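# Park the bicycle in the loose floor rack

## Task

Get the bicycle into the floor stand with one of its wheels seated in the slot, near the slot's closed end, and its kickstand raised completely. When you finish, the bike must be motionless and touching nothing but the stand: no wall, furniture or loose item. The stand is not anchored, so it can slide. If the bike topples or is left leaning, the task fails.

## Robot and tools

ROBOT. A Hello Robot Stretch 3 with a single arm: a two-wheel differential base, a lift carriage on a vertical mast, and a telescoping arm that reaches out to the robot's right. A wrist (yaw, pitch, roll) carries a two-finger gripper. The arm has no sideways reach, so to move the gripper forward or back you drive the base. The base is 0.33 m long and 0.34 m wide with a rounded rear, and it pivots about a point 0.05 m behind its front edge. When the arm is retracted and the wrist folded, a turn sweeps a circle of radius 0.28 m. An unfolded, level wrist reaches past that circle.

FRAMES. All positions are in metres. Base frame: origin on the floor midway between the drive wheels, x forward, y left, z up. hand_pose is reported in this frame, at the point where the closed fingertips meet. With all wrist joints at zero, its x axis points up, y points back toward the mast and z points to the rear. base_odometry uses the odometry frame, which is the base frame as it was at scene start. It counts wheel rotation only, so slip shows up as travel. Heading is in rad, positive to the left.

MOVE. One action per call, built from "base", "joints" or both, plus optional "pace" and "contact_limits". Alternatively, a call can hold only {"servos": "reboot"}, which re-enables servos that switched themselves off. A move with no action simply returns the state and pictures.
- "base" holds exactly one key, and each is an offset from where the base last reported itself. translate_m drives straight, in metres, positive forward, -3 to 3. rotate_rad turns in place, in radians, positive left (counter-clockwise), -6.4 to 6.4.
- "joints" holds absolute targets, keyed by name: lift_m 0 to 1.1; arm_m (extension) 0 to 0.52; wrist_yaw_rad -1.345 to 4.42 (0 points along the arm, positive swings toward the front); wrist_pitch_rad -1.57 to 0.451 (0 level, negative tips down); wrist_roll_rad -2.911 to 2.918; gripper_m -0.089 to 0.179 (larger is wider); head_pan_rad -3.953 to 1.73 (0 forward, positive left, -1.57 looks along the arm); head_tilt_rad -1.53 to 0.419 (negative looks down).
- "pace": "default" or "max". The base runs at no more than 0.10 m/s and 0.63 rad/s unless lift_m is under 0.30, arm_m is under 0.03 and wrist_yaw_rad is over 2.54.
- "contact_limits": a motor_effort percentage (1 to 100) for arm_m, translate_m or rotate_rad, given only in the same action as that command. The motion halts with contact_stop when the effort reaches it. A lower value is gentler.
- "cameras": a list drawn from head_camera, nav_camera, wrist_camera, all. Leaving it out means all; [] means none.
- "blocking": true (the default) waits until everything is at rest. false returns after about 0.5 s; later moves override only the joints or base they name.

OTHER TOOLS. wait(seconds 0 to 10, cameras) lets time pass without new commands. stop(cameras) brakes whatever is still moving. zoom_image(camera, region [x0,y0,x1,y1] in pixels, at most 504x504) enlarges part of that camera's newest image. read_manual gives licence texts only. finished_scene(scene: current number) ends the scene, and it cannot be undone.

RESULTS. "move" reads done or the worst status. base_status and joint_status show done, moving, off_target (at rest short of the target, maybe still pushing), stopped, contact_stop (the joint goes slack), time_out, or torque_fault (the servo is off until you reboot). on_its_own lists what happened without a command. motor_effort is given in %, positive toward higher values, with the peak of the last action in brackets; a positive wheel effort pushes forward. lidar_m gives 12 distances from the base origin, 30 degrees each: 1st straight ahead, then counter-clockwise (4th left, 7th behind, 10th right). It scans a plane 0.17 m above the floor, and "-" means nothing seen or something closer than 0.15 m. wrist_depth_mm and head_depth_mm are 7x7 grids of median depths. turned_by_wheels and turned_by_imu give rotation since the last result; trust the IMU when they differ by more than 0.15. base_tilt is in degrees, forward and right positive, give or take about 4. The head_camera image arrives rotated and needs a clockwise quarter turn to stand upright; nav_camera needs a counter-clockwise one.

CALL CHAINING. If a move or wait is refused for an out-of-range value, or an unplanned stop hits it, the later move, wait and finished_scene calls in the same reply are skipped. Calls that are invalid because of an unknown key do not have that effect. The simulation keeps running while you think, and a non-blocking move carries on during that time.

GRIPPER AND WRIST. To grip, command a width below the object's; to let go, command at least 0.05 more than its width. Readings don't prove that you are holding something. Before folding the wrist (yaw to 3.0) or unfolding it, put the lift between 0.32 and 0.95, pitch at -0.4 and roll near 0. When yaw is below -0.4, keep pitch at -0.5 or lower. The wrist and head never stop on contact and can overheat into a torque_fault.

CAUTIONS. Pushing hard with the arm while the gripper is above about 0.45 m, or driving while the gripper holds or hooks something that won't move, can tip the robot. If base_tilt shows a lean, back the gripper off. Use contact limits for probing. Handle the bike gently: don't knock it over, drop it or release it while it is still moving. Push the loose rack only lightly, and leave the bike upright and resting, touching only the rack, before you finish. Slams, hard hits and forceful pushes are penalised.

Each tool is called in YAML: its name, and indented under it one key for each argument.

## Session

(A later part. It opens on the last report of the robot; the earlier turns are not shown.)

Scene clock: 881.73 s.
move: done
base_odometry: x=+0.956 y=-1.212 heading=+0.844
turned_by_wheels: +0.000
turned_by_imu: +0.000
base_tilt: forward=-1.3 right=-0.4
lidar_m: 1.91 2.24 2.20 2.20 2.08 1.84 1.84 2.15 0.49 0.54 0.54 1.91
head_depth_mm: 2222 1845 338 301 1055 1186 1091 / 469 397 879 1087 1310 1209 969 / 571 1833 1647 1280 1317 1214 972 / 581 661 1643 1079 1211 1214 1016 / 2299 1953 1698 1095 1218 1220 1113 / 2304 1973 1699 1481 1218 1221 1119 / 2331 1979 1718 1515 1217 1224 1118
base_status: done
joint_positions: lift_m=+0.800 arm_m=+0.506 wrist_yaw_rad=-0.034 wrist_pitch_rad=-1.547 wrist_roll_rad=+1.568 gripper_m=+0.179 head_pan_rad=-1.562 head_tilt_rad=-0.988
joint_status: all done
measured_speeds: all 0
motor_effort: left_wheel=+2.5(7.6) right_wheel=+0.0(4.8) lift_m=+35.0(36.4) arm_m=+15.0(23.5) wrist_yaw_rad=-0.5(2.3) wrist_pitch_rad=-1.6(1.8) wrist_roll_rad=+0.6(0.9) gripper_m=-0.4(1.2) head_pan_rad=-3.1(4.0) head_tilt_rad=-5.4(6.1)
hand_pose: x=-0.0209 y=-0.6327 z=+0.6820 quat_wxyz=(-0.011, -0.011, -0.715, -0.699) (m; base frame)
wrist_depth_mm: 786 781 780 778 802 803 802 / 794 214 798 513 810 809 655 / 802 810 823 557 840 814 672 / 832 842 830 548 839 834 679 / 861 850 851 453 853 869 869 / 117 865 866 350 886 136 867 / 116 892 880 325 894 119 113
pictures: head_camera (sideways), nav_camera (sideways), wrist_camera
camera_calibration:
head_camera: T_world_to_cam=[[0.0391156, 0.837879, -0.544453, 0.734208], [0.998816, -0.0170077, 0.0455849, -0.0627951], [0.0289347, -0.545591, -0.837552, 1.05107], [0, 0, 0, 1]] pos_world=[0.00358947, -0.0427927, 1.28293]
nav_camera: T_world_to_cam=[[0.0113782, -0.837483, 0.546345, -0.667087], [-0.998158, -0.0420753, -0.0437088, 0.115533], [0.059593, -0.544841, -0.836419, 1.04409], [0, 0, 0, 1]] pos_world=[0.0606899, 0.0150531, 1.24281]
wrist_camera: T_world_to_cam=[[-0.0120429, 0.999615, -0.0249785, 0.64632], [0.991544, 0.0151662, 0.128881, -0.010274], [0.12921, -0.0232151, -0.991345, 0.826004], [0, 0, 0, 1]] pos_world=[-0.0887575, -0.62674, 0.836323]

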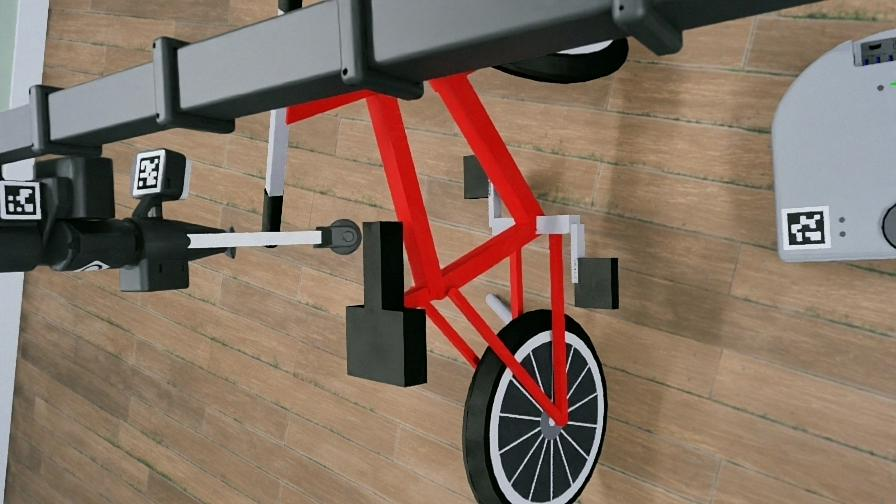

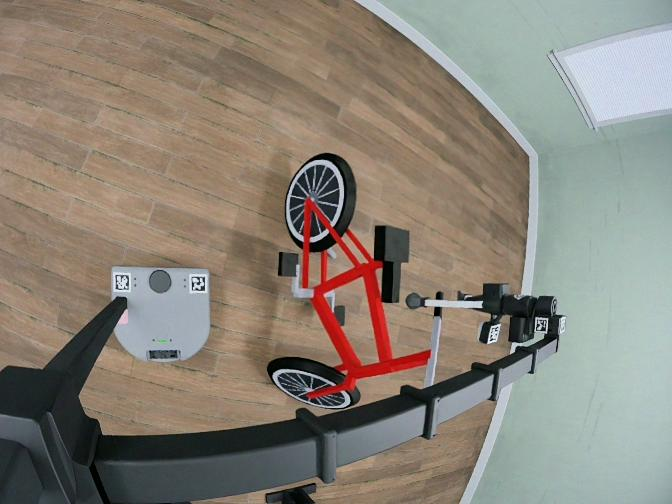

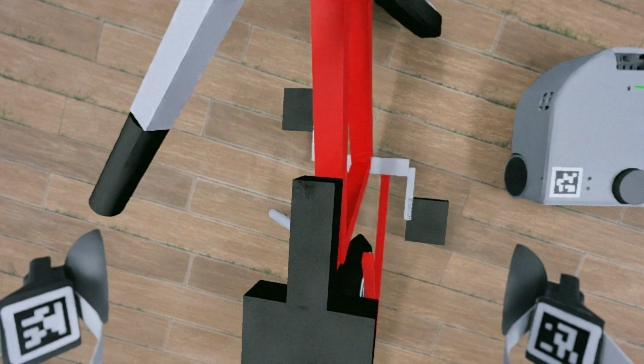

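move:
  base: {"translate_m": 0.033}
  joints: {"arm_m": 0.516}
  cameras: []

move:
  joints: {"lift_m": 0.637}

Scene clock: 887.73 s.
move: done
base_odometry: x=+0.978 y=-1.188 heading=+0.844
turned_by_wheels: +0.000
turned_by_imu: +0.000
base_tilt: forward=-1.4 right=-0.4
lidar_m: 1.88 2.20 2.19 2.20 2.13 1.87 1.88 2.19 0.51 0.53 0.54 1.88
head_depth_mm: 2239 1849 337 301 1087 1185 1085 / 469 399 900 1420 1330 1210 963 / 579 1853 1662 1276 1299 1211 971 / 585 673 1632 1048 1144 1218 1014 / 2290 1963 1702 1094 1225 1217 1113 / 2329 1976 1714 1507 1226 1224 1121 / 2330 1968 1718 1512 1226 1225 1120
base_status: done
joint_positions: lift_m=+0.800 arm_m=+0.516 wrist_yaw_rad=-0.034 wrist_pitch_rad=-1.547 wrist_roll_rad=+1.568 gripper_m=+0.179 head_pan_rad=-1.562 head_tilt_rad=-0.988
joint_status: all done
measured_speeds: all 0
motor_effort: left_wheel=+3.1(7.9) right_wheel=+0.3(4.9) lift_m=+33.2(34.2) arm_m=+15.4(23.7) wrist_yaw_rad=-0.4(1.9) wrist_pitch_rad=-1.6(1.9) wrist_roll_rad=+0.3(0.8) gripper_m=+0.6(0.9) head_pan_rad=-3.0(4.1) head_tilt_rad=-5.0(6.6)
hand_pose: x=-0.0209 y=-0.6427 z=+0.6820 quat_wxyz=(-0.011, -0.011, -0.715, -0.699) (m; base frame)
wrist_depth_mm: 776 779 785 788 796 784 784 / 804 790 798 644 797 804 666 / 817 818 811 822 825 825 663 / 825 831 848 489 633 844 671 / 853 850 845 593 872 851 852 / 117 869 869 321 887 137 881 / 116 868 867 327 891 119 113
pictures: none
No camera images: "cameras" was empty.

Scene clock: 890.03 s.
move: done
base_odometry: x=+0.978 y=-1.188 heading=+0.844
turned_by_wheels: +0.000
turned_by_imu: +0.000
base_tilt: forward=-1.3 right=-0.4
lidar_m: 1.88 2.20 2.19 2.19 2.13 1.87 1.88 2.19 0.51 0.53 0.54 1.88
head_depth_mm: 2246 1928 1609 1063 1066 389 359 / 2249 1910 579 499 450 1162 955 / 2275 687 1600 1279 1302 1212 970 / 2292 735 937 1047 1144 1217 1017 / 2304 1966 1698 1092 1226 1219 1114 / 2325 1961 1704 1516 1222 1222 1114 / 2326 1969 1714 1518 1224 1226 1119
base_status: not commanded
joint_positions: lift_m=+0.637 arm_m=+0.516 wrist_yaw_rad=-0.034 wrist_pitch_rad=-1.547 wrist_roll_rad=+1.568 gripper_m=+0.179 head_pan_rad=-1.562 head_tilt_rad=-0.988
joint_status: all done
measured_speeds: all 0
motor_effort: left_wheel=+3.1(3.3) right_wheel=+0.1(0.5) lift_m=+17.6(30.4) arm_m=+14.9(16.6) wrist_yaw_rad=-0.9(2.3) wrist_pitch_rad=-1.5(1.9) wrist_roll_rad=+0.8(0.8) gripper_m=+0.1(1.5) head_pan_rad=-3.1(3.9) head_tilt_rad=-5.2(6.2)
hand_pose: x=-0.0209 y=-0.6427 z=+0.5190 quat_wxyz=(-0.011, -0.011, -0.715, -0.699) (m; base frame)
wrist_depth_mm: 636 637 639 634 638 631 634 / 638 646 647 484 646 648 604 / 659 659 654 667 660 669 573 / 669 670 672 146 455 682 570 / 684 678 685 148 525 688 691 / 117 707 701 151 694 136 717 / 115 716 712 154 718 119 113
pictures: head_camera (sideways), nav_camera (sideways), wrist_camera
camera_calibration:
head_camera: T_world_to_cam=[[0.0391152, 0.837879, -0.544453, 0.734208], [0.998816, -0.0170072, 0.0455849, -0.0627952], [0.028935, -0.545591, -0.837552, 1.05107], [0, 0, 0, 1]] pos_world=[0.00358949, -0.0427927, 1.28293]
nav_camera: T_world_to_cam=[[0.0113786, -0.837483, 0.546345, -0.667087], [-0.998158, -0.0420758, -0.0437088, 0.115533], [0.0595933, -0.544842, -0.836419, 1.04409], [0, 0, 0, 1]] pos_world=[0.0606899, 0.0150531, 1.24281]
wrist_camera: T_world_to_cam=[[-0.0120428, 0.999618, -0.0248569, 0.652151], [0.991544, 0.0151504, 0.128887, 0.0108709], [0.129214, -0.0230946, -0.991348, 0.664258], [0, 0, 0, 1]] pos_world=[-0.0887571, -0.636726, 0.67332]

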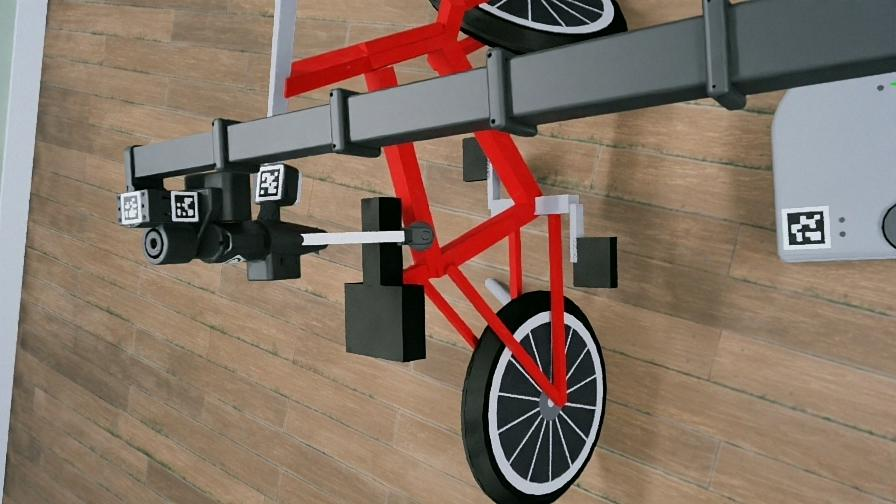

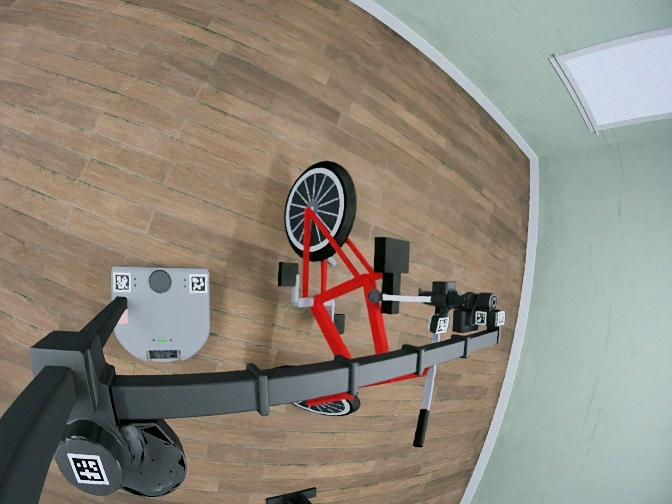

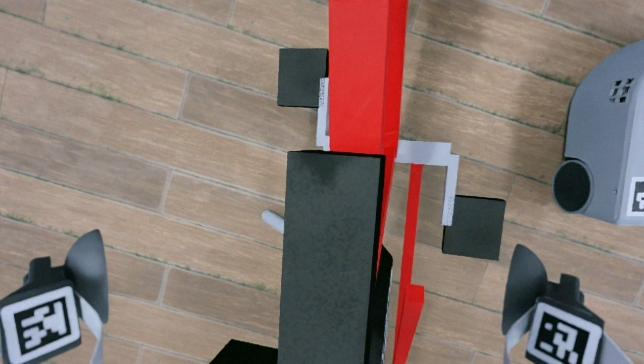

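move:
  base: {"translate_m": -0.014}
  joints: {"arm_m": 0.512, "lift_m": 0.628}
  cameras: []

move:
  joints: {"gripper_m": 0.03}

Scene clock: 895.23 s.
move: done
base_odometry: x=+0.969 y=-1.198 heading=+0.844
turned_by_wheels: +0.000
turned_by_imu: +0.000
base_tilt: forward=-1.4 right=-0.4
lidar_m: 1.89 2.21 2.19 2.20 2.11 1.86 1.86 2.18 0.50 0.53 0.54 1.90
head_depth_mm: 2241 1926 1640 1064 1092 403 367 / 2250 1925 604 510 461 1164 958 / 2287 699 966 1276 1322 1209 970 / 2300 730 938 1048 1162 1211 1013 / 2305 1944 1703 1100 1224 1216 1112 / 2328 1964 1711 1506 1223 1227 1117 / 2343 1978 1716 1508 1221 1229 1118
base_status: done
joint_positions: lift_m=+0.628 arm_m=+0.512 wrist_yaw_rad=-0.034 wrist_pitch_rad=-1.547 wrist_roll_rad=+1.568 gripper_m=+0.179 head_pan_rad=-1.562 head_tilt_rad=-0.988
joint_status: all done
measured_speeds: all 0
motor_effort: left_wheel=-0.1(3.3) right_wheel=-3.4(7.4) lift_m=+17.8(18.9) arm_m=-14.6(18.0) wrist_yaw_rad=-1.4(1.9) wrist_pitch_rad=-1.7(1.8) wrist_roll_rad=+0.5(1.0) gripper_m=+1.5(1.5) head_pan_rad=-3.8(3.8) head_tilt_rad=-5.5(5.9)
hand_pose: x=-0.0209 y=-0.6386 z=+0.5100 quat_wxyz=(-0.011, -0.011, -0.715, -0.699) (m; base frame)
wrist_depth_mm: 623 625 624 629 623 632 632 / 638 641 642 480 639 644 601 / 651 650 647 650 652 659 565 / 664 650 668 140 449 682 566 / 671 681 672 138 471 676 677 / 117 693 692 140 686 136 696 / 116 700 699 144 701 119 113
pictures: none
No camera images: "cameras" was empty.

Scene clock: 897.23 s.
move: done
base_odometry: x=+0.969 y=-1.198 heading=+0.844
turned_by_wheels: +0.000
turned_by_imu: +0.000
base_tilt: forward=-1.4 right=-0.4
lidar_m: 1.89 2.21 2.20 2.20 2.11 1.86 1.86 2.17 0.50 0.53 0.54 1.89
head_depth_mm: 2232 1911 1635 1065 1095 404 367 / 2265 1919 603 509 460 1164 957 / 2297 698 967 1277 1319 1211 969 / 2299 731 932 1051 1168 1217 1015 / 2311 1952 1698 1099 1223 1217 1114 / 2318 1967 1711 1504 1219 1220 1116 / 2336 1982 1704 1519 1228 1227 1122
base_status: not commanded
joint_positions: lift_m=+0.628 arm_m=+0.512 wrist_yaw_rad=-0.034 wrist_pitch_rad=-1.556 wrist_roll_rad=+1.568 gripper_m=+0.030 head_pan_rad=-1.562 head_tilt_rad=-0.988
joint_status: all done
measured_speeds: all 0
motor_effort: left_wheel=+0.0(0.6) right_wheel=-3.2(3.6) lift_m=+20.3(21.2) arm_m=-12.0(14.9) wrist_yaw_rad=-0.7(1.8) wrist_pitch_rad=+0.0(1.8) wrist_roll_rad=+0.5(0.9) gripper_m=-6.1(81.8) head_pan_rad=-3.3(3.8) head_tilt_rad=-5.6(5.9)
hand_pose: x=-0.0208 y=-0.6364 z=+0.5101 quat_wxyz=(-0.011, -0.011, -0.712, -0.702) (m; base frame)
wrist_depth_mm: 617 617 628 629 632 634 630 / 632 633 642 477 652 644 594 / 641 647 648 - 656 647 558 / 652 653 663 139 452 668 558 / 664 675 674 137 475 682 683 / 692 685 128 141 144 705 704 / 705 695 121 144 124 717 726
pictures: head_camera (sideways), nav_camera (sideways), wrist_camera
camera_calibration:
head_camera: T_world_to_cam=[[0.0391153, 0.837879, -0.544453, 0.734208], [0.998816, -0.0170074, 0.0455849, -0.0627951], [0.0289349, -0.545591, -0.837552, 1.05107], [0, 0, 0, 1]] pos_world=[0.00358948, -0.0427927, 1.28293]
nav_camera: T_world_to_cam=[[0.0113785, -0.837483, 0.546345, -0.667087], [-0.998158, -0.0420756, -0.0437088, 0.115533], [0.0595932, -0.544841, -0.836419, 1.04409], [0, 0, 0, 1]] pos_world=[0.0606899, 0.0150532, 1.24281]
wrist_camera: T_world_to_cam=[[-0.0120556, 0.9998, -0.015976, 0.641233], [0.991504, 0.014022, 0.129318, 0.0108977], [0.129516, -0.0142813, -0.991474, 0.66132], [0, 0, 0, 1]] pos_world=[-0.0887264, -0.631813, 0.664517]

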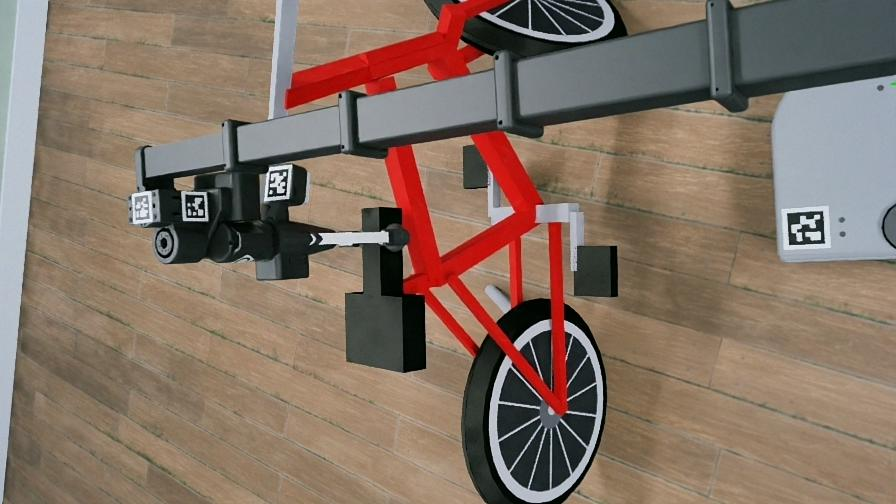

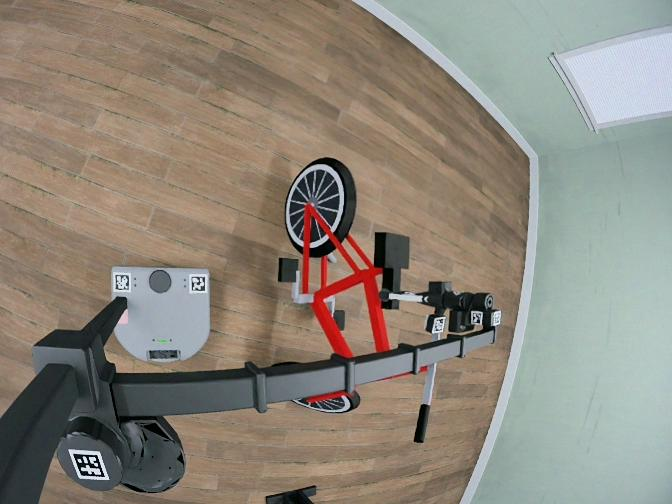

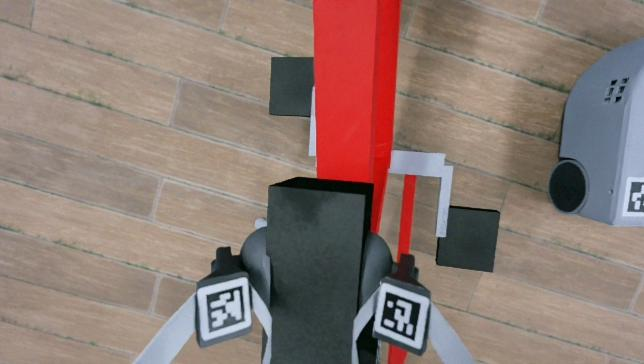

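move:
  joints: {"gripper_m": -0.01}
  cameras: []

move:
  joints: {"arm_m": 0.472}

Scene clock: 899.67 s.
move: done
base_odometry: x=+0.969 y=-1.198 heading=+0.844
turned_by_wheels: +0.000
turned_by_imu: +0.000
base_tilt: forward=-1.4 right=-0.4
lidar_m: 1.89 2.21 2.19 2.19 2.11 1.86 1.86 2.17 0.50 0.53 0.54 1.89
head_depth_mm: 2248 1912 1636 1063 1093 404 367 / 2263 1925 605 509 460 1165 956 / 2282 698 965 1282 1314 1206 971 / 2273 732 938 1052 1170 1215 1014 / 2303 1953 1700 1099 1225 1221 1113 / 2319 1972 1706 1509 1224 1225 1115 / 2329 1968 1719 1512 1228 1226 1116
base_status: not commanded
joint_positions: lift_m=+0.628 arm_m=+0.512 wrist_yaw_rad=-0.034 wrist_pitch_rad=-1.556 wrist_roll_rad=+1.568 gripper_m=-0.009 head_pan_rad=-1.562 head_tilt_rad=-0.988
joint_status: all done
measured_speeds: all 0
motor_effort: left_wheel=+0.1(0.5) right_wheel=-3.2(3.5) lift_m=+24.3(24.5) arm_m=-8.8(10.2) wrist_yaw_rad=-1.2(1.8) wrist_pitch_rad=+0.0(0.4) wrist_roll_rad=+0.4(0.8) gripper_m=-17.4(91.0) head_pan_rad=-2.8(4.2) head_tilt_rad=-5.6(6.1)
hand_pose: x=-0.0208 y=-0.6364 z=+0.5101 quat_wxyz=(-0.011, -0.011, -0.712, -0.702) (m; base frame)
wrist_depth_mm: 623 620 625 618 631 643 635 / 634 628 637 480 641 646 588 / 639 641 645 485 651 658 563 / 661 659 660 138 454 674 553 / 663 672 663 137 471 679 689 / 689 679 125 141 460 709 704 / 699 694 125 144 122 710 716
pictures: none
No camera images: "cameras" was empty.

Scene clock: 901.03 s.
move: done
base_odometry: x=+0.969 y=-1.198 heading=+0.845
turned_by_wheels: +0.000
turned_by_imu: +0.001
base_tilt: forward=-1.3 right=-0.4
lidar_m: 1.89 2.21 2.20 2.19 2.11 1.86 1.86 2.18 0.49 0.53 0.54 1.89
head_depth_mm: 2237 1923 1641 1065 1094 403 367 / 2275 1926 604 510 460 1166 956 / 2294 677 781 1283 1316 1216 968 / 2296 1904 855 1047 1149 1212 1015 / 2314 1952 1697 1095 1224 1218 1114 / 2341 1959 1707 1501 1219 1222 1115 / 2321 1962 1711 1521 1225 1229 1122
base_status: not commanded
joint_positions: lift_m=+0.628 arm_m=+0.472 wrist_yaw_rad=-0.034 wrist_pitch_rad=-1.472 wrist_roll_rad=+1.568 gripper_m=-0.009 head_pan_rad=-1.562 head_tilt_rad=-0.988
joint_status: all done
measured_speeds: all 0
on_its_own: wrist_pitch_rad is at rest, and its effort (-15.4) is outside its rest range (-8 to +12)
motor_effort: left_wheel=+6.7(6.9) right_wheel=-10.6(10.6) lift_m=+25.7(26.2) arm_m=-20.8(26.3) wrist_yaw_rad=-0.9(1.9) wrist_pitch_rad=-15.4(15.6) wrist_roll_rad=+0.8(0.8) gripper_m=-13.9(17.8) head_pan_rad=-3.4(3.8) head_tilt_rad=-5.1(6.2)
hand_pose: x=-0.0216 y=-0.6179 z=+0.5093 quat_wxyz=(-0.010, -0.012, -0.741, -0.672) (m; base frame)
wrist_depth_mm: 662 655 638 - 608 604 598 / 681 658 647 - 617 620 605 / 687 665 672 187 635 627 588 / 705 695 671 149 440 639 586 / 722 701 143 137 653 434 651 / 736 725 141 139 674 664 648 / 763 739 126 141 123 674 664
pictures: head_camera (sideways), nav_camera (sideways), wrist_camera
camera_calibration:
head_camera: T_world_to_cam=[[0.0391153, 0.837879, -0.544453, 0.734208], [0.998816, -0.0170074, 0.0455849, -0.0627952], [0.0289349, -0.545591, -0.837552, 1.05107], [0, 0, 0, 1]] pos_world=[0.00358948, -0.0427927, 1.28293]
nav_camera: T_world_to_cam=[[0.0113785, -0.837483, 0.546345, -0.667087], [-0.998158, -0.0420757, -0.0437088, 0.115533], [0.0595932, -0.544842, -0.836419, 1.04409], [0, 0, 0, 1]] pos_world=[0.0606899, 0.0150531, 1.24281]
wrist_camera: T_world_to_cam=[[-0.0121957, 0.994983, -0.0992931, 0.662153], [0.991868, 0.0246183, 0.124866, 0.0202959], [0.126684, -0.0969629, -0.987193, 0.607538], [0, 0, 0, 1]] pos_world=[-0.0890208, -0.600422, 0.66297]

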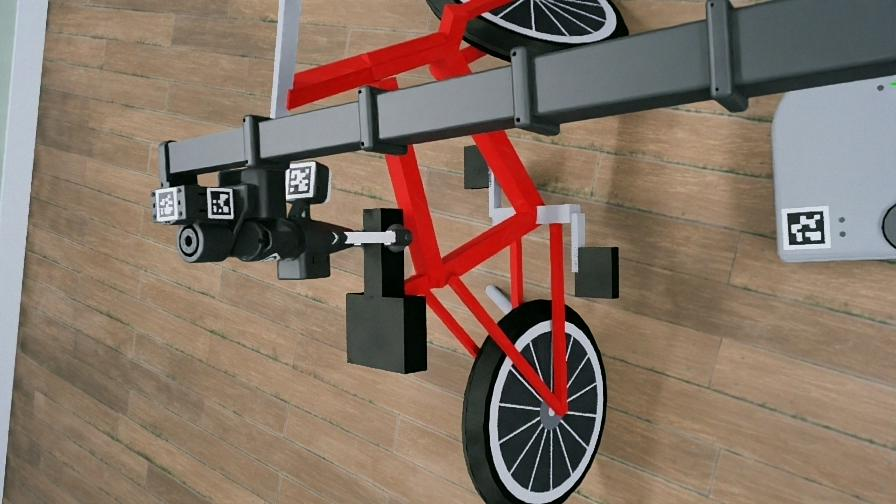

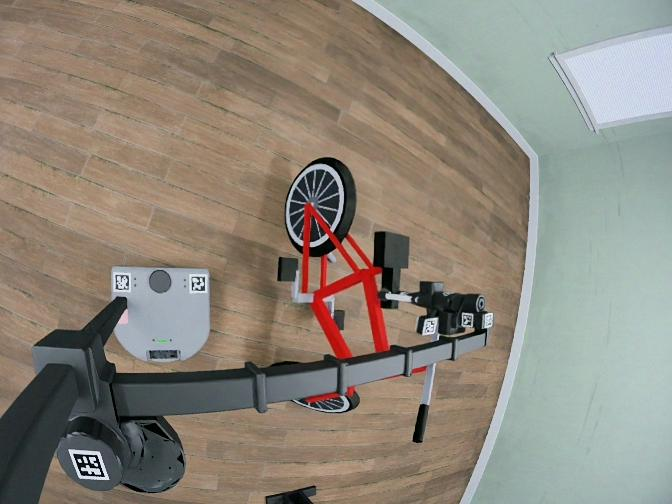

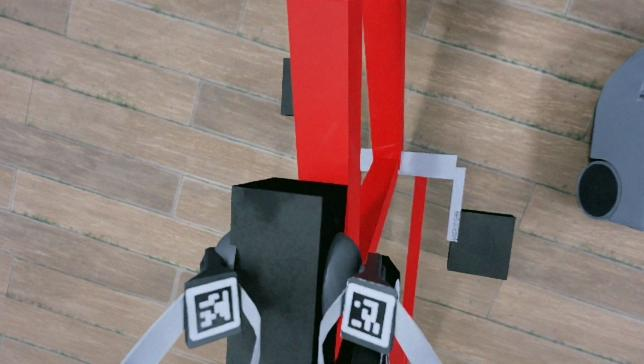

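move:
  joints: {"arm_m": 0.44}
  cameras: ["head_camera"]

Scene clock: 906.13 s.
move: done
base_odometry: x=+0.969 y=-1.198 heading=+0.845
turned_by_wheels: +0.000
turned_by_imu: +0.000
base_tilt: forward=-1.3 right=-0.4
lidar_m: 1.89 2.21 2.19 2.20 2.11 1.86 1.86 2.17 0.49 0.53 0.53 1.89
head_depth_mm: 2249 1924 1642 1058 1084 404 367 / 2271 1936 594 509 458 1162 953 / 2283 667 757 1271 1301 1212 970 / 2299 1950 766 1004 1199 1219 1012 / 2308 1958 1709 1049 1217 1223 1114 / 2320 1972 1704 1495 1213 1221 1115 / 2330 1976 1714 1507 1215 1226 1117
base_status: not commanded
joint_positions: lift_m=+0.628 arm_m=+0.440 wrist_yaw_rad=-0.034 wrist_pitch_rad=-1.429 wrist_roll_rad=+1.568 gripper_m=-0.009 head_pan_rad=-1.562 head_tilt_rad=-0.988
joint_status: all done
measured_speeds: all 0
on_its_own: wrist_pitch_rad is at rest, and its effort (-23.2) is outside its rest range (-8 to +12)
motor_effort: left_wheel=+8.1(8.9) right_wheel=-13.8(13.8) lift_m=+21.3(30.7) arm_m=-21.5(25.0) wrist_yaw_rad=-0.3(2.1) wrist_pitch_rad=-23.2(23.5) wrist_roll_rad=+0.8(0.9) gripper_m=-14.4(15.4) head_pan_rad=-3.0(3.9) head_tilt_rad=-5.5(6.1)
hand_pose: x=-0.0220 y=-0.5970 z=+0.5097 quat_wxyz=(-0.010, -0.012, -0.755, -0.655) (m; base frame)
wrist_depth_mm: 689 672 656 - 603 593 582 / 701 688 671 175 615 607 590 / 723 701 677 191 628 622 605 / 733 706 672 161 435 630 588 / 748 734 141 146 661 435 621 / 774 759 140 137 597 643 633 / 783 113 142 139 305 671 645
pictures: head_camera (sideways)
camera_calibration:
head_camera: T_world_to_cam=[[0.0391154, 0.837879, -0.544453, 0.734208], [0.998816, -0.0170075, 0.0455849, -0.0627952], [0.0289349, -0.545591, -0.837552, 1.05107], [0, 0, 0, 1]] pos_world=[0.00358948, -0.0427927, 1.28293]

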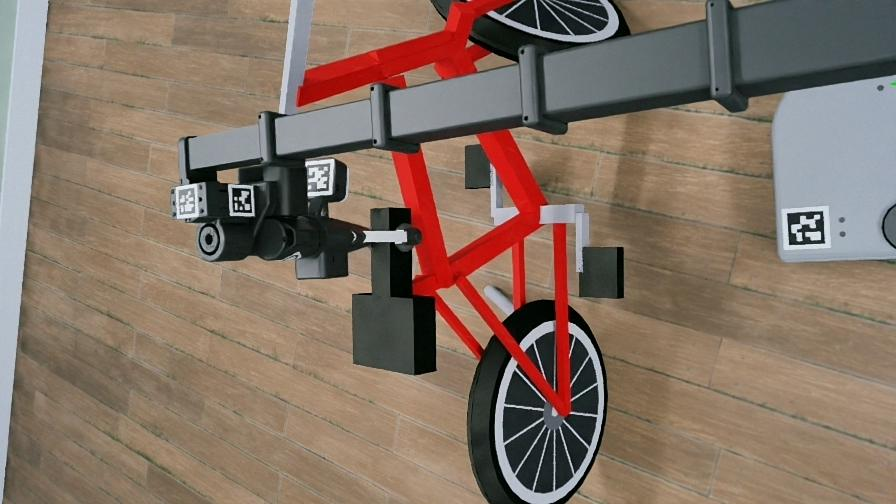

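move:
  joints: {"arm_m": 0.415}
  cameras: ["head_camera", "wrist_camera"]

Scene clock: 910.53 s.
move: done
base_odometry: x=+0.969 y=-1.198 heading=+0.845
turned_by_wheels: +0.000
turned_by_imu: +0.000
base_tilt: forward=-1.3 right=-0.4
lidar_m: 1.89 2.21 2.20 2.20 2.11 1.86 1.86 2.17 0.49 0.52 0.53 1.89
head_depth_mm: 2234 1929 1612 1051 1071 404 367 / 2265 1933 813 509 454 1162 956 / 2298 1944 680 1240 1305 1211 970 / 2289 1949 742 985 1284 1216 1017 / 2319 1985 1694 1019 1212 1217 1112 / 2308 1971 1698 1484 1207 1222 1115 / 2335 1971 1717 1516 1209 1226 1122
base_status: not commanded
joint_positions: lift_m=+0.628 arm_m=+0.415 wrist_yaw_rad=-0.034 wrist_pitch_rad=-1.400 wrist_roll_rad=+1.568 gripper_m=-0.009 head_pan_rad=-1.562 head_tilt_rad=-0.988
joint_status: all done
measured_speeds: all 0
on_its_own: wrist_pitch_rad is at rest, and its effort (-28.7) is outside its rest range (-8 to +12)
motor_effort: left_wheel=+8.6(9.3) right_wheel=-14.7(14.7) lift_m=+12.2(12.6) arm_m=-22.0(27.9) wrist_yaw_rad=-1.2(1.8) wrist_pitch_rad=-28.7(28.9) wrist_roll_rad=+0.7(0.8) gripper_m=-16.0(16.8) head_pan_rad=-3.6(3.7) head_tilt_rad=-5.2(6.1)
hand_pose: x=-0.0222 y=-0.5796 z=+0.5100 quat_wxyz=(-0.009, -0.012, -0.765, -0.644) (m; base frame)
wrist_depth_mm: 717 687 659 176 604 590 569 / 723 697 672 180 612 597 584 / 749 713 691 195 619 611 591 / 758 734 691 169 430 620 582 / 778 753 140 140 654 435 616 / 803 774 137 135 584 645 622 / 835 118 140 135 665 656 641
pictures: head_camera (sideways), wrist_camera
camera_calibration:
head_camera: T_world_to_cam=[[0.0391152, 0.837884, -0.544444, 0.734197], [0.998816, -0.0170078, 0.0455847, -0.0627948], [0.0289348, -0.545583, -0.837557, 1.05107], [0, 0, 0, 1]] pos_world=[0.00358948, -0.0427925, 1.28293]
wrist_camera: T_world_to_cam=[[-0.0131272, 0.985145, -0.171222, 0.655057], [0.992154, 0.0341249, 0.120275, 0.0277427], [0.124331, -0.168299, -0.977864, 0.565906], [0, 0, 0, 1]] pos_world=[-0.0892857, -0.551031, 0.662202]

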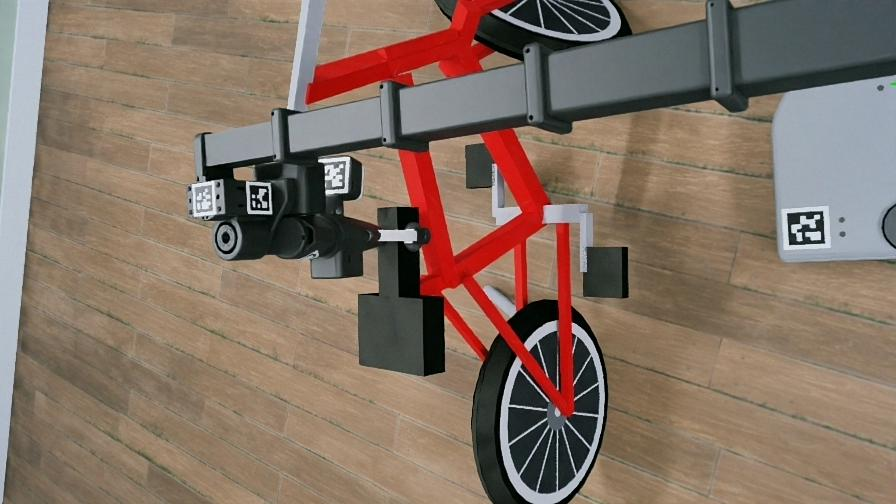

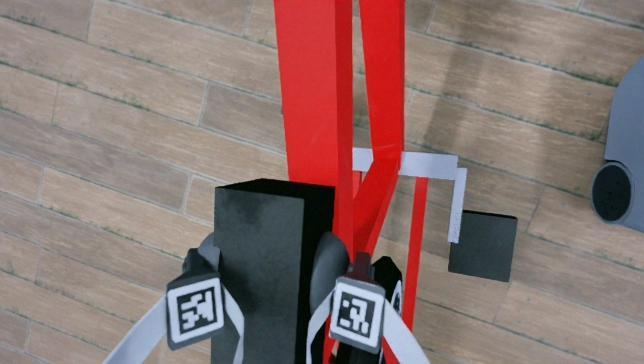

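move:
  joints: {"arm_m": 0.38}
  cameras: ["head_camera"]

Scene clock: 931.37 s.
move: done
base_odometry: x=+0.969 y=-1.198 heading=+0.845
turned_by_wheels: +0.000
turned_by_imu: +0.000
base_tilt: forward=-1.3 right=-0.4
lidar_m: 1.89 2.22 2.20 2.19 2.11 1.86 1.86 2.17 0.47 0.53 0.53 1.89
head_depth_mm: 2242 1927 1638 1087 1100 403 367 / 2277 1922 606 508 453 1163 955 / 2292 1936 651 1446 1319 1215 971 / 2290 1944 722 1066 1203 1219 1000 / 2300 1966 1697 1089 1205 1217 1115 / 2311 1951 1705 1486 1223 1216 1112 / 2324 1973 1709 1515 1227 1229 1119
base_status: not commanded
joint_positions: lift_m=+0.628 arm_m=+0.380 wrist_yaw_rad=-0.026 wrist_pitch_rad=-1.224 wrist_roll_rad=+1.568 gripper_m=-0.010 head_pan_rad=-1.562 head_tilt_rad=-0.988
joint_status: all done
measured_speeds: all 0
on_its_own: wrist_pitch_rad is held at -1.383, not at your -1.570, by its stall guard, which is still easing
motor_effort: left_wheel=+8.9(9.1) right_wheel=-12.4(12.7) lift_m=+24.7(25.6) arm_m=-20.8(26.0) wrist_yaw_rad=-8.2(8.8) wrist_pitch_rad=-29.3(29.5) wrist_roll_rad=+0.6(0.8) gripper_m=-16.0(16.9) head_pan_rad=-3.6(4.0) head_tilt_rad=-5.0(6.1)
hand_pose: x=-0.0232 y=-0.5892 z=+0.5175 quat_wxyz=(-0.006, -0.010, -0.818, -0.575) (m; base frame)
wrist_depth_mm: 892 805 734 184 313 570 529 / 921 825 747 191 476 573 537 / 931 837 752 202 481 585 549 / 963 861 775 212 434 579 546 / 979 875 153 171 360 584 556 / - 914 141 130 447 403 560 / - 105 156 126 420 620 578
pictures: head_camera (sideways)
camera_calibration:
head_camera: T_world_to_cam=[[0.0391292, 0.837988, -0.544285, 0.733989], [0.998815, -0.0170343, 0.0455798, -0.0627884], [0.0289238, -0.545423, -0.837661, 1.05121], [0, 0, 0, 1]] pos_world=[0.00358869, -0.0427888, 1.28292]

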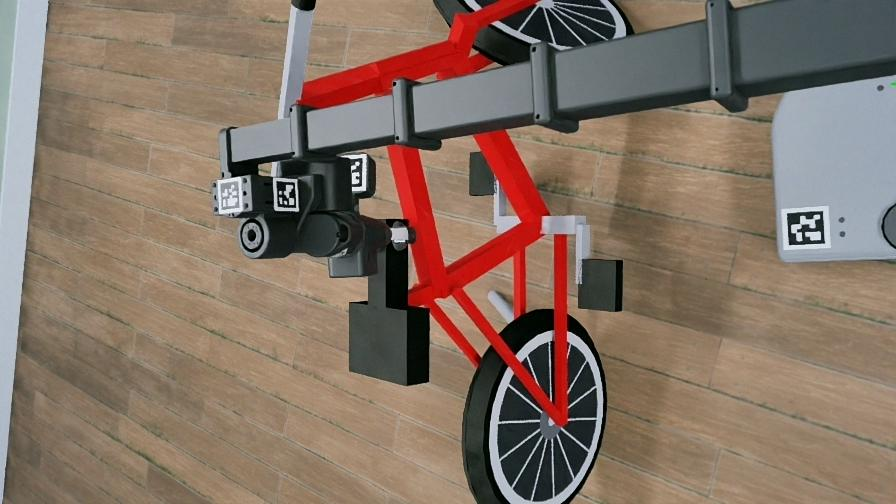

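move:
  joints: {"arm_m": 0.43, "wrist_pitch_rad": -1.3}
  cameras: ["head_camera"]

Scene clock: 947.10 s.
move: done
base_odometry: x=+0.969 y=-1.198 heading=+0.844
turned_by_wheels: +0.000
turned_by_imu: +0.007
base_tilt: forward=-1.9 right=-1.3
lidar_m: 1.89 2.22 2.19 2.20 2.10 1.85 1.86 2.18 0.48 0.54 0.54 1.89
head_depth_mm: 2269 1953 1662 1090 1104 403 367 / 2299 1972 817 508 453 1162 952 / 2341 665 755 1452 1325 1220 970 / 2351 1998 765 1076 1212 1224 998 / 2392 2006 1735 1103 1230 1226 1121 / 2420 2012 1739 1500 1231 1230 1123 / 2415 2020 1756 1539 1242 1234 1125
base_status: not commanded
joint_positions: lift_m=+0.628 arm_m=+0.430 wrist_yaw_rad=-0.034 wrist_pitch_rad=-1.300 wrist_roll_rad=+1.568 gripper_m=-0.010 head_pan_rad=-1.562 head_tilt_rad=-0.988
joint_status: all done
measured_speeds: all 0
motor_effort: left_wheel=-0.4(8.8) right_wheel=-3.2(12.6) lift_m=+7.3(14.1) arm_m=+20.0(24.5) wrist_yaw_rad=-0.6(8.9) wrist_pitch_rad=+0.1(17.0) wrist_roll_rad=+0.6(0.8) gripper_m=-9.0(14.0) head_pan_rad=-3.5(3.7) head_tilt_rad=-5.5(6.0)
hand_pose: x=-0.0231 y=-0.6200 z=+0.5133 quat_wxyz=(-0.009, -0.013, -0.796, -0.605) (m; base frame)
wrist_depth_mm: 810 766 706 683 311 573 546 / 851 773 721 - 354 589 555 / 851 792 732 700 411 604 561 / 875 815 750 710 433 595 577 / 910 837 767 153 360 444 581 / 932 849 125 143 454 423 594 / 940 896 122 155 122 642 616
pictures: head_camera (sideways)
camera_calibration:
head_camera: T_world_to_cam=[[0.0391391, 0.837988, -0.544283, 0.733986], [0.998815, -0.0170462, 0.0455797, -0.0627883], [0.0289173, -0.545422, -0.837663, 1.05121], [0, 0, 0, 1]] pos_world=[0.00358818, -0.0427887, 1.28292]

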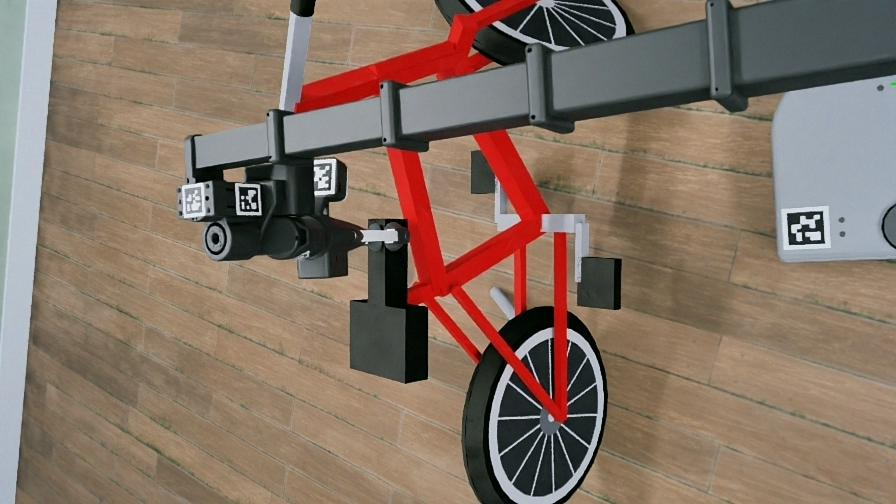

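move:
  joints: {"lift_m": 0.636}
  cameras: []

move:
  joints: {"gripper_m": 0.179}
  cameras: ["head_camera", "wrist_camera"]

Scene clock: 949.80 s.
move: done
base_odometry: x=+0.969 y=-1.198 heading=+0.844
turned_by_wheels: +0.000
turned_by_imu: -0.003
base_tilt: forward=-1.5 right=-0.7
lidar_m: 1.89 2.22 2.19 2.20 2.11 1.86 1.86 2.18 0.48 0.54 0.54 1.89
head_depth_mm: 2250 1925 1648 1067 1090 390 360 / 2289 1936 581 499 448 1160 955 / 2323 654 758 1451 1321 1215 971 / 2301 1965 768 1067 1203 1214 1012 / 2349 1972 1712 1099 1221 1222 1114 / 2346 1982 1720 1490 1228 1227 1116 / 2356 1984 1729 1523 1230 1230 1119
base_status: not commanded
joint_positions: lift_m=+0.636 arm_m=+0.430 wrist_yaw_rad=-0.034 wrist_pitch_rad=-1.312 wrist_roll_rad=+1.568 gripper_m=-0.010 head_pan_rad=-1.562 head_tilt_rad=-0.988
joint_status: all done
measured_speeds: all 0
motor_effort: left_wheel=-0.3(1.0) right_wheel=-3.2(3.5) lift_m=+4.3(18.4) arm_m=+17.7(18.9) wrist_yaw_rad=-1.6(2.3) wrist_pitch_rad=+2.2(3.0) wrist_roll_rad=+0.7(0.8) gripper_m=-8.6(10.0) head_pan_rad=-2.9(4.0) head_tilt_rad=-5.2(5.9)
hand_pose: x=-0.0230 y=-0.6169 z=+0.5209 quat_wxyz=(-0.009, -0.013, -0.792, -0.610) (m; base frame)
wrist_depth_mm: 792 749 691 667 315 585 558 / 826 763 713 - 352 595 568 / 847 777 723 697 409 607 574 / 859 802 735 704 424 608 579 / 884 817 769 153 390 451 588 / 905 830 126 143 451 427 600 / 940 860 124 128 123 647 605
pictures: none
No camera images: "cameras" was empty.

Scene clock: 952.23 s.
move: done
base_odometry: x=+0.969 y=-1.198 heading=+0.844
turned_by_wheels: +0.000
turned_by_imu: -0.012
base_tilt: forward=-1.3 right=-0.4
lidar_m: 1.89 2.20 2.20 2.19 2.12 1.85 1.86 2.17 0.47 0.53 0.53 1.89
head_depth_mm: 2239 1911 1631 1086 1097 388 360 / 2265 1923 583 498 449 1161 957 / 2272 658 759 1278 1311 1208 969 / 2283 1946 772 1044 1152 1217 997 / 2302 1948 1699 1100 1214 1213 1112 / 2300 1949 1698 1482 1226 1222 1116 / 2316 1982 1716 1506 1225 1224 1119
base_status: not commanded
joint_positions: lift_m=+0.636 arm_m=+0.430 wrist_yaw_rad=-0.034 wrist_pitch_rad=-1.299 wrist_roll_rad=+1.568 gripper_m=+0.179 head_pan_rad=-1.565 head_tilt_rad=-0.991
joint_status: all done
measured_speeds: all 0
motor_effort: left_wheel=-0.1(2.7) right_wheel=-0.3(7.8) lift_m=+33.5(35.4) arm_m=-4.5(18.8) wrist_yaw_rad=-1.8(2.7) wrist_pitch_rad=-0.1(2.3) wrist_roll_rad=+0.8(0.8) gripper_m=+0.3(83.4) head_pan_rad=-2.2(3.7) head_tilt_rad=-3.0(6.2)
hand_pose: x=-0.0231 y=-0.6201 z=+0.5213 quat_wxyz=(-0.009, -0.013, -0.796, -0.605) (m; base frame)
wrist_depth_mm: 802 754 700 664 299 585 550 / 819 763 713 675 341 585 559 / 828 786 730 698 381 597 570 / 849 794 742 701 425 597 570 / 882 804 757 160 373 603 585 / 117 825 775 153 453 138 584 / 116 844 798 156 418 119 114
pictures: head_camera (sideways), wrist_camera
camera_calibration:
head_camera: T_world_to_cam=[[0.0411561, 0.839815, -0.54131, 0.730101], [0.998772, -0.019626, 0.0454884, -0.062669], [0.0275781, -0.542517, -0.839592, 1.05373], [0, 0, 0, 1]] pos_world=[0.00348416, -0.042715, 1.28276]
wrist_camera: T_world_to_cam=[[-0.0137596, 0.963053, -0.268961, 0.734183], [0.992549, 0.0457243, 0.112945, 0.0396488], [0.12107, -0.265402, -0.956506, 0.49879], [0, 0, 0, 1]] pos_world=[-0.08964, -0.57649, 0.670083]

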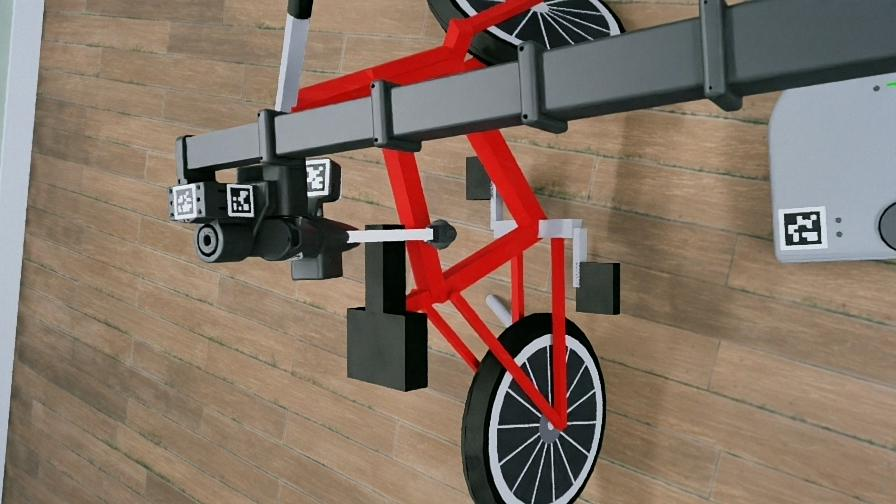

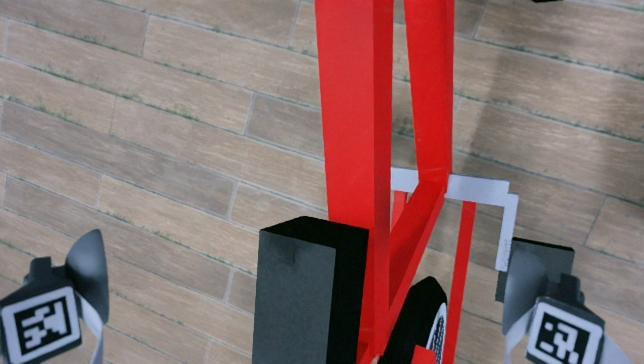

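move:
  joints: {"lift_m": 0.85}
  cameras: []

move:
  joints: {"arm_m": 0.0, "wrist_roll_rad": 0.0}
  cameras: []

move:
  joints: {"wrist_pitch_rad": 0.0, "lift_m": 0.5, "wrist_yaw_rad": 0.0}

Scene clock: 958.17 s.
move: done
base_odometry: x=+0.969 y=-1.198 heading=+0.844
turned_by_wheels: +0.000
turned_by_imu: +0.000
base_tilt: forward=-1.3 right=-0.4
lidar_m: 1.89 2.20 2.19 2.20 2.12 1.86 1.85 2.15 0.47 0.53 0.53 1.89
head_depth_mm: 2178 311 289 1014 1124 1202 1089 / 391 1801 921 1410 1310 1207 966 / 494 1840 1659 1277 1312 1210 969 / 501 604 1633 1083 1151 1212 992 / 2300 1945 1691 1098 1207 1212 1113 / 2311 1962 1695 1481 1224 1223 1115 / 2321 1966 1711 1508 1228 1226 1117
base_status: not commanded
joint_positions: lift_m=+0.850 arm_m=+0.430 wrist_yaw_rad=-0.034 wrist_pitch_rad=-1.299 wrist_roll_rad=+1.568 gripper_m=+0.179 head_pan_rad=-1.565 head_tilt_rad=-0.991
joint_status: all done
measured_speeds: all 0
motor_effort: left_wheel=-0.5(1.1) right_wheel=-0.3(0.6) lift_m=+34.1(40.7) arm_m=+13.1(16.6) wrist_yaw_rad=-1.4(2.1) wrist_pitch_rad=+0.0(0.5) wrist_roll_rad=+0.3(0.8) gripper_m=+0.5(1.3) head_pan_rad=-2.2(2.9) head_tilt_rad=-3.3(4.5)
hand_pose: x=-0.0231 y=-0.6202 z=+0.7353 quat_wxyz=(-0.009, -0.013, -0.796, -0.605) (m; base frame)
wrist_depth_mm: - 963 919 293 460 742 728 / - - 281 867 514 781 742 / - - 927 893 596 783 744 / - - 962 923 624 800 737 / - - - 930 675 617 771 / 117 - - 401 603 136 774 / 116 - - 392 363 120 114
pictures: none
No camera images: "cameras" was empty.

Scene clock: 962.53 s.
move: done
base_odometry: x=+0.969 y=-1.198 heading=+0.844
turned_by_wheels: +0.000
turned_by_imu: +0.000
base_tilt: forward=-1.3 right=-0.5
lidar_m: 1.89 2.20 2.19 2.20 2.12 1.86 1.86 2.16 0.47 0.53 0.53 1.89
head_depth_mm: 2243 1911 1639 1527 - 1171 1088 / 2265 1940 946 1460 - 1175 967 / 2243 1930 1651 1485 - 324 970 / 2287 1944 1677 1016 1139 1180 995 / 2290 1943 1696 1098 1164 1198 1110 / 2289 1946 1703 1484 1218 1221 1113 / 2306 1966 1710 1516 1229 1227 1118
base_status: not commanded
joint_positions: lift_m=+0.850 arm_m=+0.000 wrist_yaw_rad=-0.034 wrist_pitch_rad=-1.300 wrist_roll_rad=+0.004 gripper_m=+0.179 head_pan_rad=-1.565 head_tilt_rad=-0.991
joint_status: all done
measured_speeds: all 0
motor_effort: left_wheel=-0.3(1.0) right_wheel=-0.3(0.6) lift_m=+33.6(35.6) arm_m=-15.6(23.4) wrist_yaw_rad=-1.6(3.0) wrist_pitch_rad=+0.0(0.3) wrist_roll_rad=-1.5(3.4) gripper_m=+0.8(1.4) head_pan_rad=-2.1(3.0) head_tilt_rad=-4.1(4.5)
hand_pose: x=-0.0232 y=-0.1903 z=+0.7354 quat_wxyz=(+0.555, +0.417, -0.571, -0.438) (m; base frame)
wrist_depth_mm: 917 610 661 778 630 607 956 / 929 781 738 931 935 826 943 / 890 900 909 913 928 920 924 / 873 886 891 881 915 910 910 / 859 858 882 896 888 878 907 / 117 844 863 708 769 136 907 / 116 843 857 705 747 119 113
pictures: none
No camera images: "cameras" was empty.

Scene clock: 966.53 s.
move: done
base_odometry: x=+0.969 y=-1.198 heading=+0.844
turned_by_wheels: +0.000
turned_by_imu: +0.000
base_tilt: forward=-1.3 right=-0.5
lidar_m: 1.89 2.20 2.19 2.20 2.12 1.86 1.86 2.16 0.47 0.53 0.53 1.89
head_depth_mm: 2244 1908 1644 1084 1137 1205 1071 / 2262 1916 946 1413 1303 530 491 / 2276 1929 1658 1282 1310 550 961 / 2284 1950 1691 1086 1132 1186 999 / 2278 1944 1692 1061 1149 1222 1113 / 2302 1958 1697 1478 1223 1221 1116 / 2321 1966 1705 1509 1231 1228 1116
base_status: not commanded
joint_positions: lift_m=+0.500 arm_m=+0.000 wrist_yaw_rad=-0.003 wrist_pitch_rad=-0.023 wrist_roll_rad=+0.004 gripper_m=+0.179 head_pan_rad=-1.565 head_tilt_rad=-0.991
joint_status: all done
measured_speeds: all 0
motor_effort: left_wheel=+0.0(1.0) right_wheel=-0.5(0.6) lift_m=+18.2(29.4) arm_m=-8.7(15.4) wrist_yaw_rad=+2.4(4.9) wrist_pitch_rad=+4.4(5.9) wrist_roll_rad=-1.4(1.8) gripper_m=+0.4(1.2) head_pan_rad=-1.9(3.0) head_tilt_rad=-3.6(4.5)
hand_pose: x=-0.0221 y=-0.4006 z=+0.6086 quat_wxyz=(+0.706, +0.008, -0.708, -0.009) (m; base frame)
wrist_depth_mm: - - - - - - - / - - - - - - 306 / - - - - - 376 - / - - - - - - - / - - - - - - - / 117 332 380 - - 136 - / 116 - 961 - - 119 114
pictures: head_camera (sideways), nav_camera (sideways), wrist_camera
camera_calibration:
head_camera: T_world_to_cam=[[0.0411531, 0.839815, -0.54131, 0.730101], [0.998772, -0.0196225, 0.0454884, -0.062669], [0.02758, -0.542517, -0.839592, 1.05373], [0, 0, 0, 1]] pos_world=[0.00348432, -0.042715, 1.28276]
nav_camera: T_world_to_cam=[[0.00934154, -0.83955, 0.543202, -0.66298], [-0.998259, -0.0394686, -0.0438338, 0.115696], [0.0582401, -0.541847, -0.838457, 1.04675], [0, 0, 0, 1]] pos_world=[0.0607252, 0.0151409, 1.24286]
wrist_camera: T_world_to_cam=[[-0.999201, -0.000283209, 0.0399762, -0.0494666], [-0.0395382, 0.15479, -0.987156, 0.709225], [-0.00590836, -0.987947, -0.154678, -0.139806], [0, 0, 0, 1]] pos_world=[-0.0222117, -0.247916, 0.680468]

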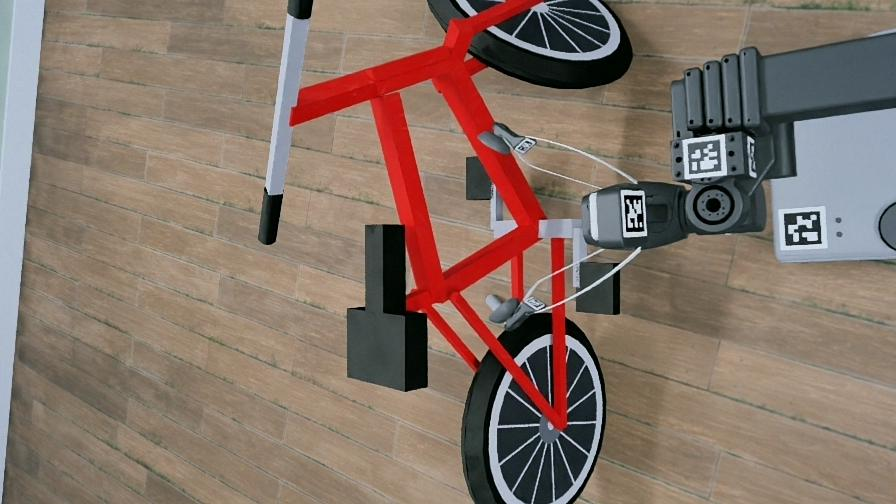

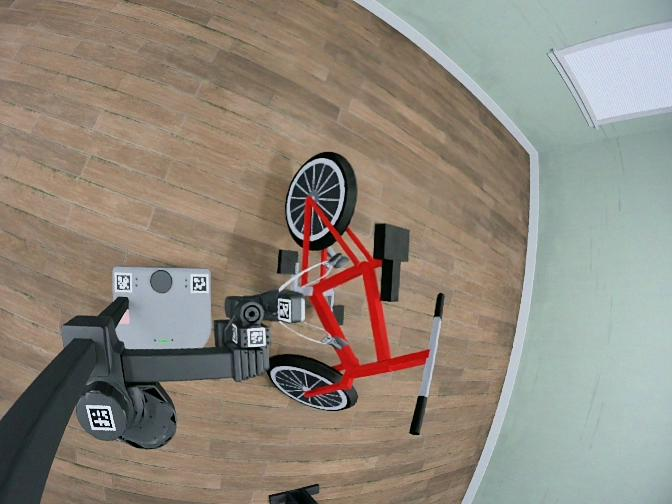

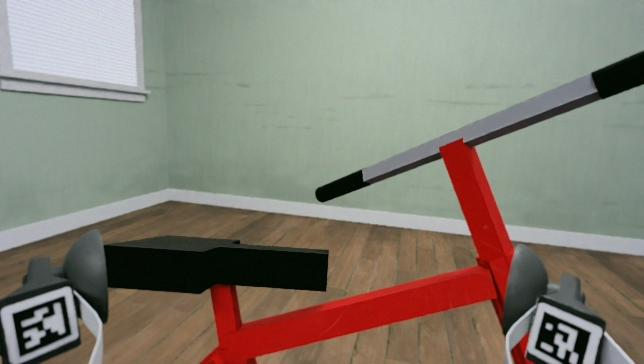

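move:
  joints: {"lift_m": 0.3}
  cameras: ["wrist_camera"]

Scene clock: 970.80 s.
move: done
base_odometry: x=+0.969 y=-1.198 heading=+0.844
turned_by_wheels: +0.000
turned_by_imu: +0.000
base_tilt: forward=-1.3 right=-0.5
lidar_m: 1.89 2.21 2.19 2.20 2.12 1.86 1.86 2.16 0.47 0.53 0.53 1.90
head_depth_mm: 2248 1903 1639 1085 1139 1206 1090 / 2262 1919 946 1410 1313 1208 660 / 2284 1921 1657 1286 1314 808 946 / 2282 1936 1693 1087 1153 1182 994 / 2291 1959 1702 1101 1216 1216 1113 / 2315 1963 1694 1483 1221 1216 1114 / 2324 1960 1711 1502 1230 1225 1120
base_status: not commanded
joint_positions: lift_m=+0.300 arm_m=+0.000 wrist_yaw_rad=-0.003 wrist_pitch_rad=-0.023 wrist_roll_rad=+0.004 gripper_m=+0.179 head_pan_rad=-1.565 head_tilt_rad=-0.991
joint_status: all done
measured_speeds: all 0
motor_effort: left_wheel=-0.1(0.9) right_wheel=-0.3(0.6) lift_m=+17.4(22.9) arm_m=-0.9(5.7) wrist_yaw_rad=+2.7(4.4) wrist_pitch_rad=+4.2(4.4) wrist_roll_rad=-1.7(1.8) gripper_m=+0.0(1.1) head_pan_rad=-2.3(3.0) head_tilt_rad=-3.5(4.6)
hand_pose: x=-0.0221 y=-0.4006 z=+0.4088 quat_wxyz=(+0.706, +0.007, -0.708, -0.009) (m; base frame)
wrist_depth_mm: - - - - - 355 - / - 302 335 - - 348 - / - - - - - - - / - - 335 - - - - / - 308 386 - - - 318 / 117 858 873 - - 139 320 / 116 674 727 730 315 120 113
pictures: wrist_camera
camera_calibration:
wrist_camera: T_world_to_cam=[[-0.999201, -0.000287179, 0.0399783, -0.0414732], [-0.0395454, 0.15404, -0.987273, 0.511742], [-0.00587473, -0.988065, -0.153928, -0.171086], [0, 0, 0, 1]] pos_world=[-0.0222081, -0.247885, 0.480552]

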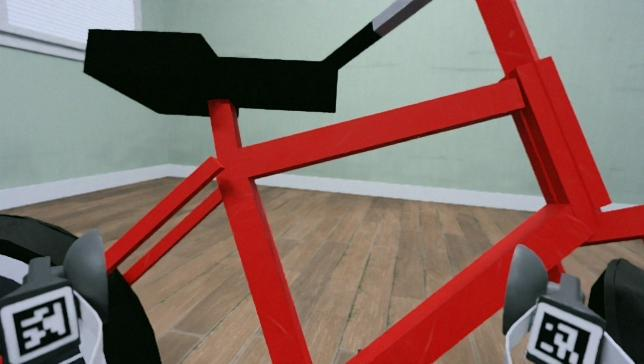

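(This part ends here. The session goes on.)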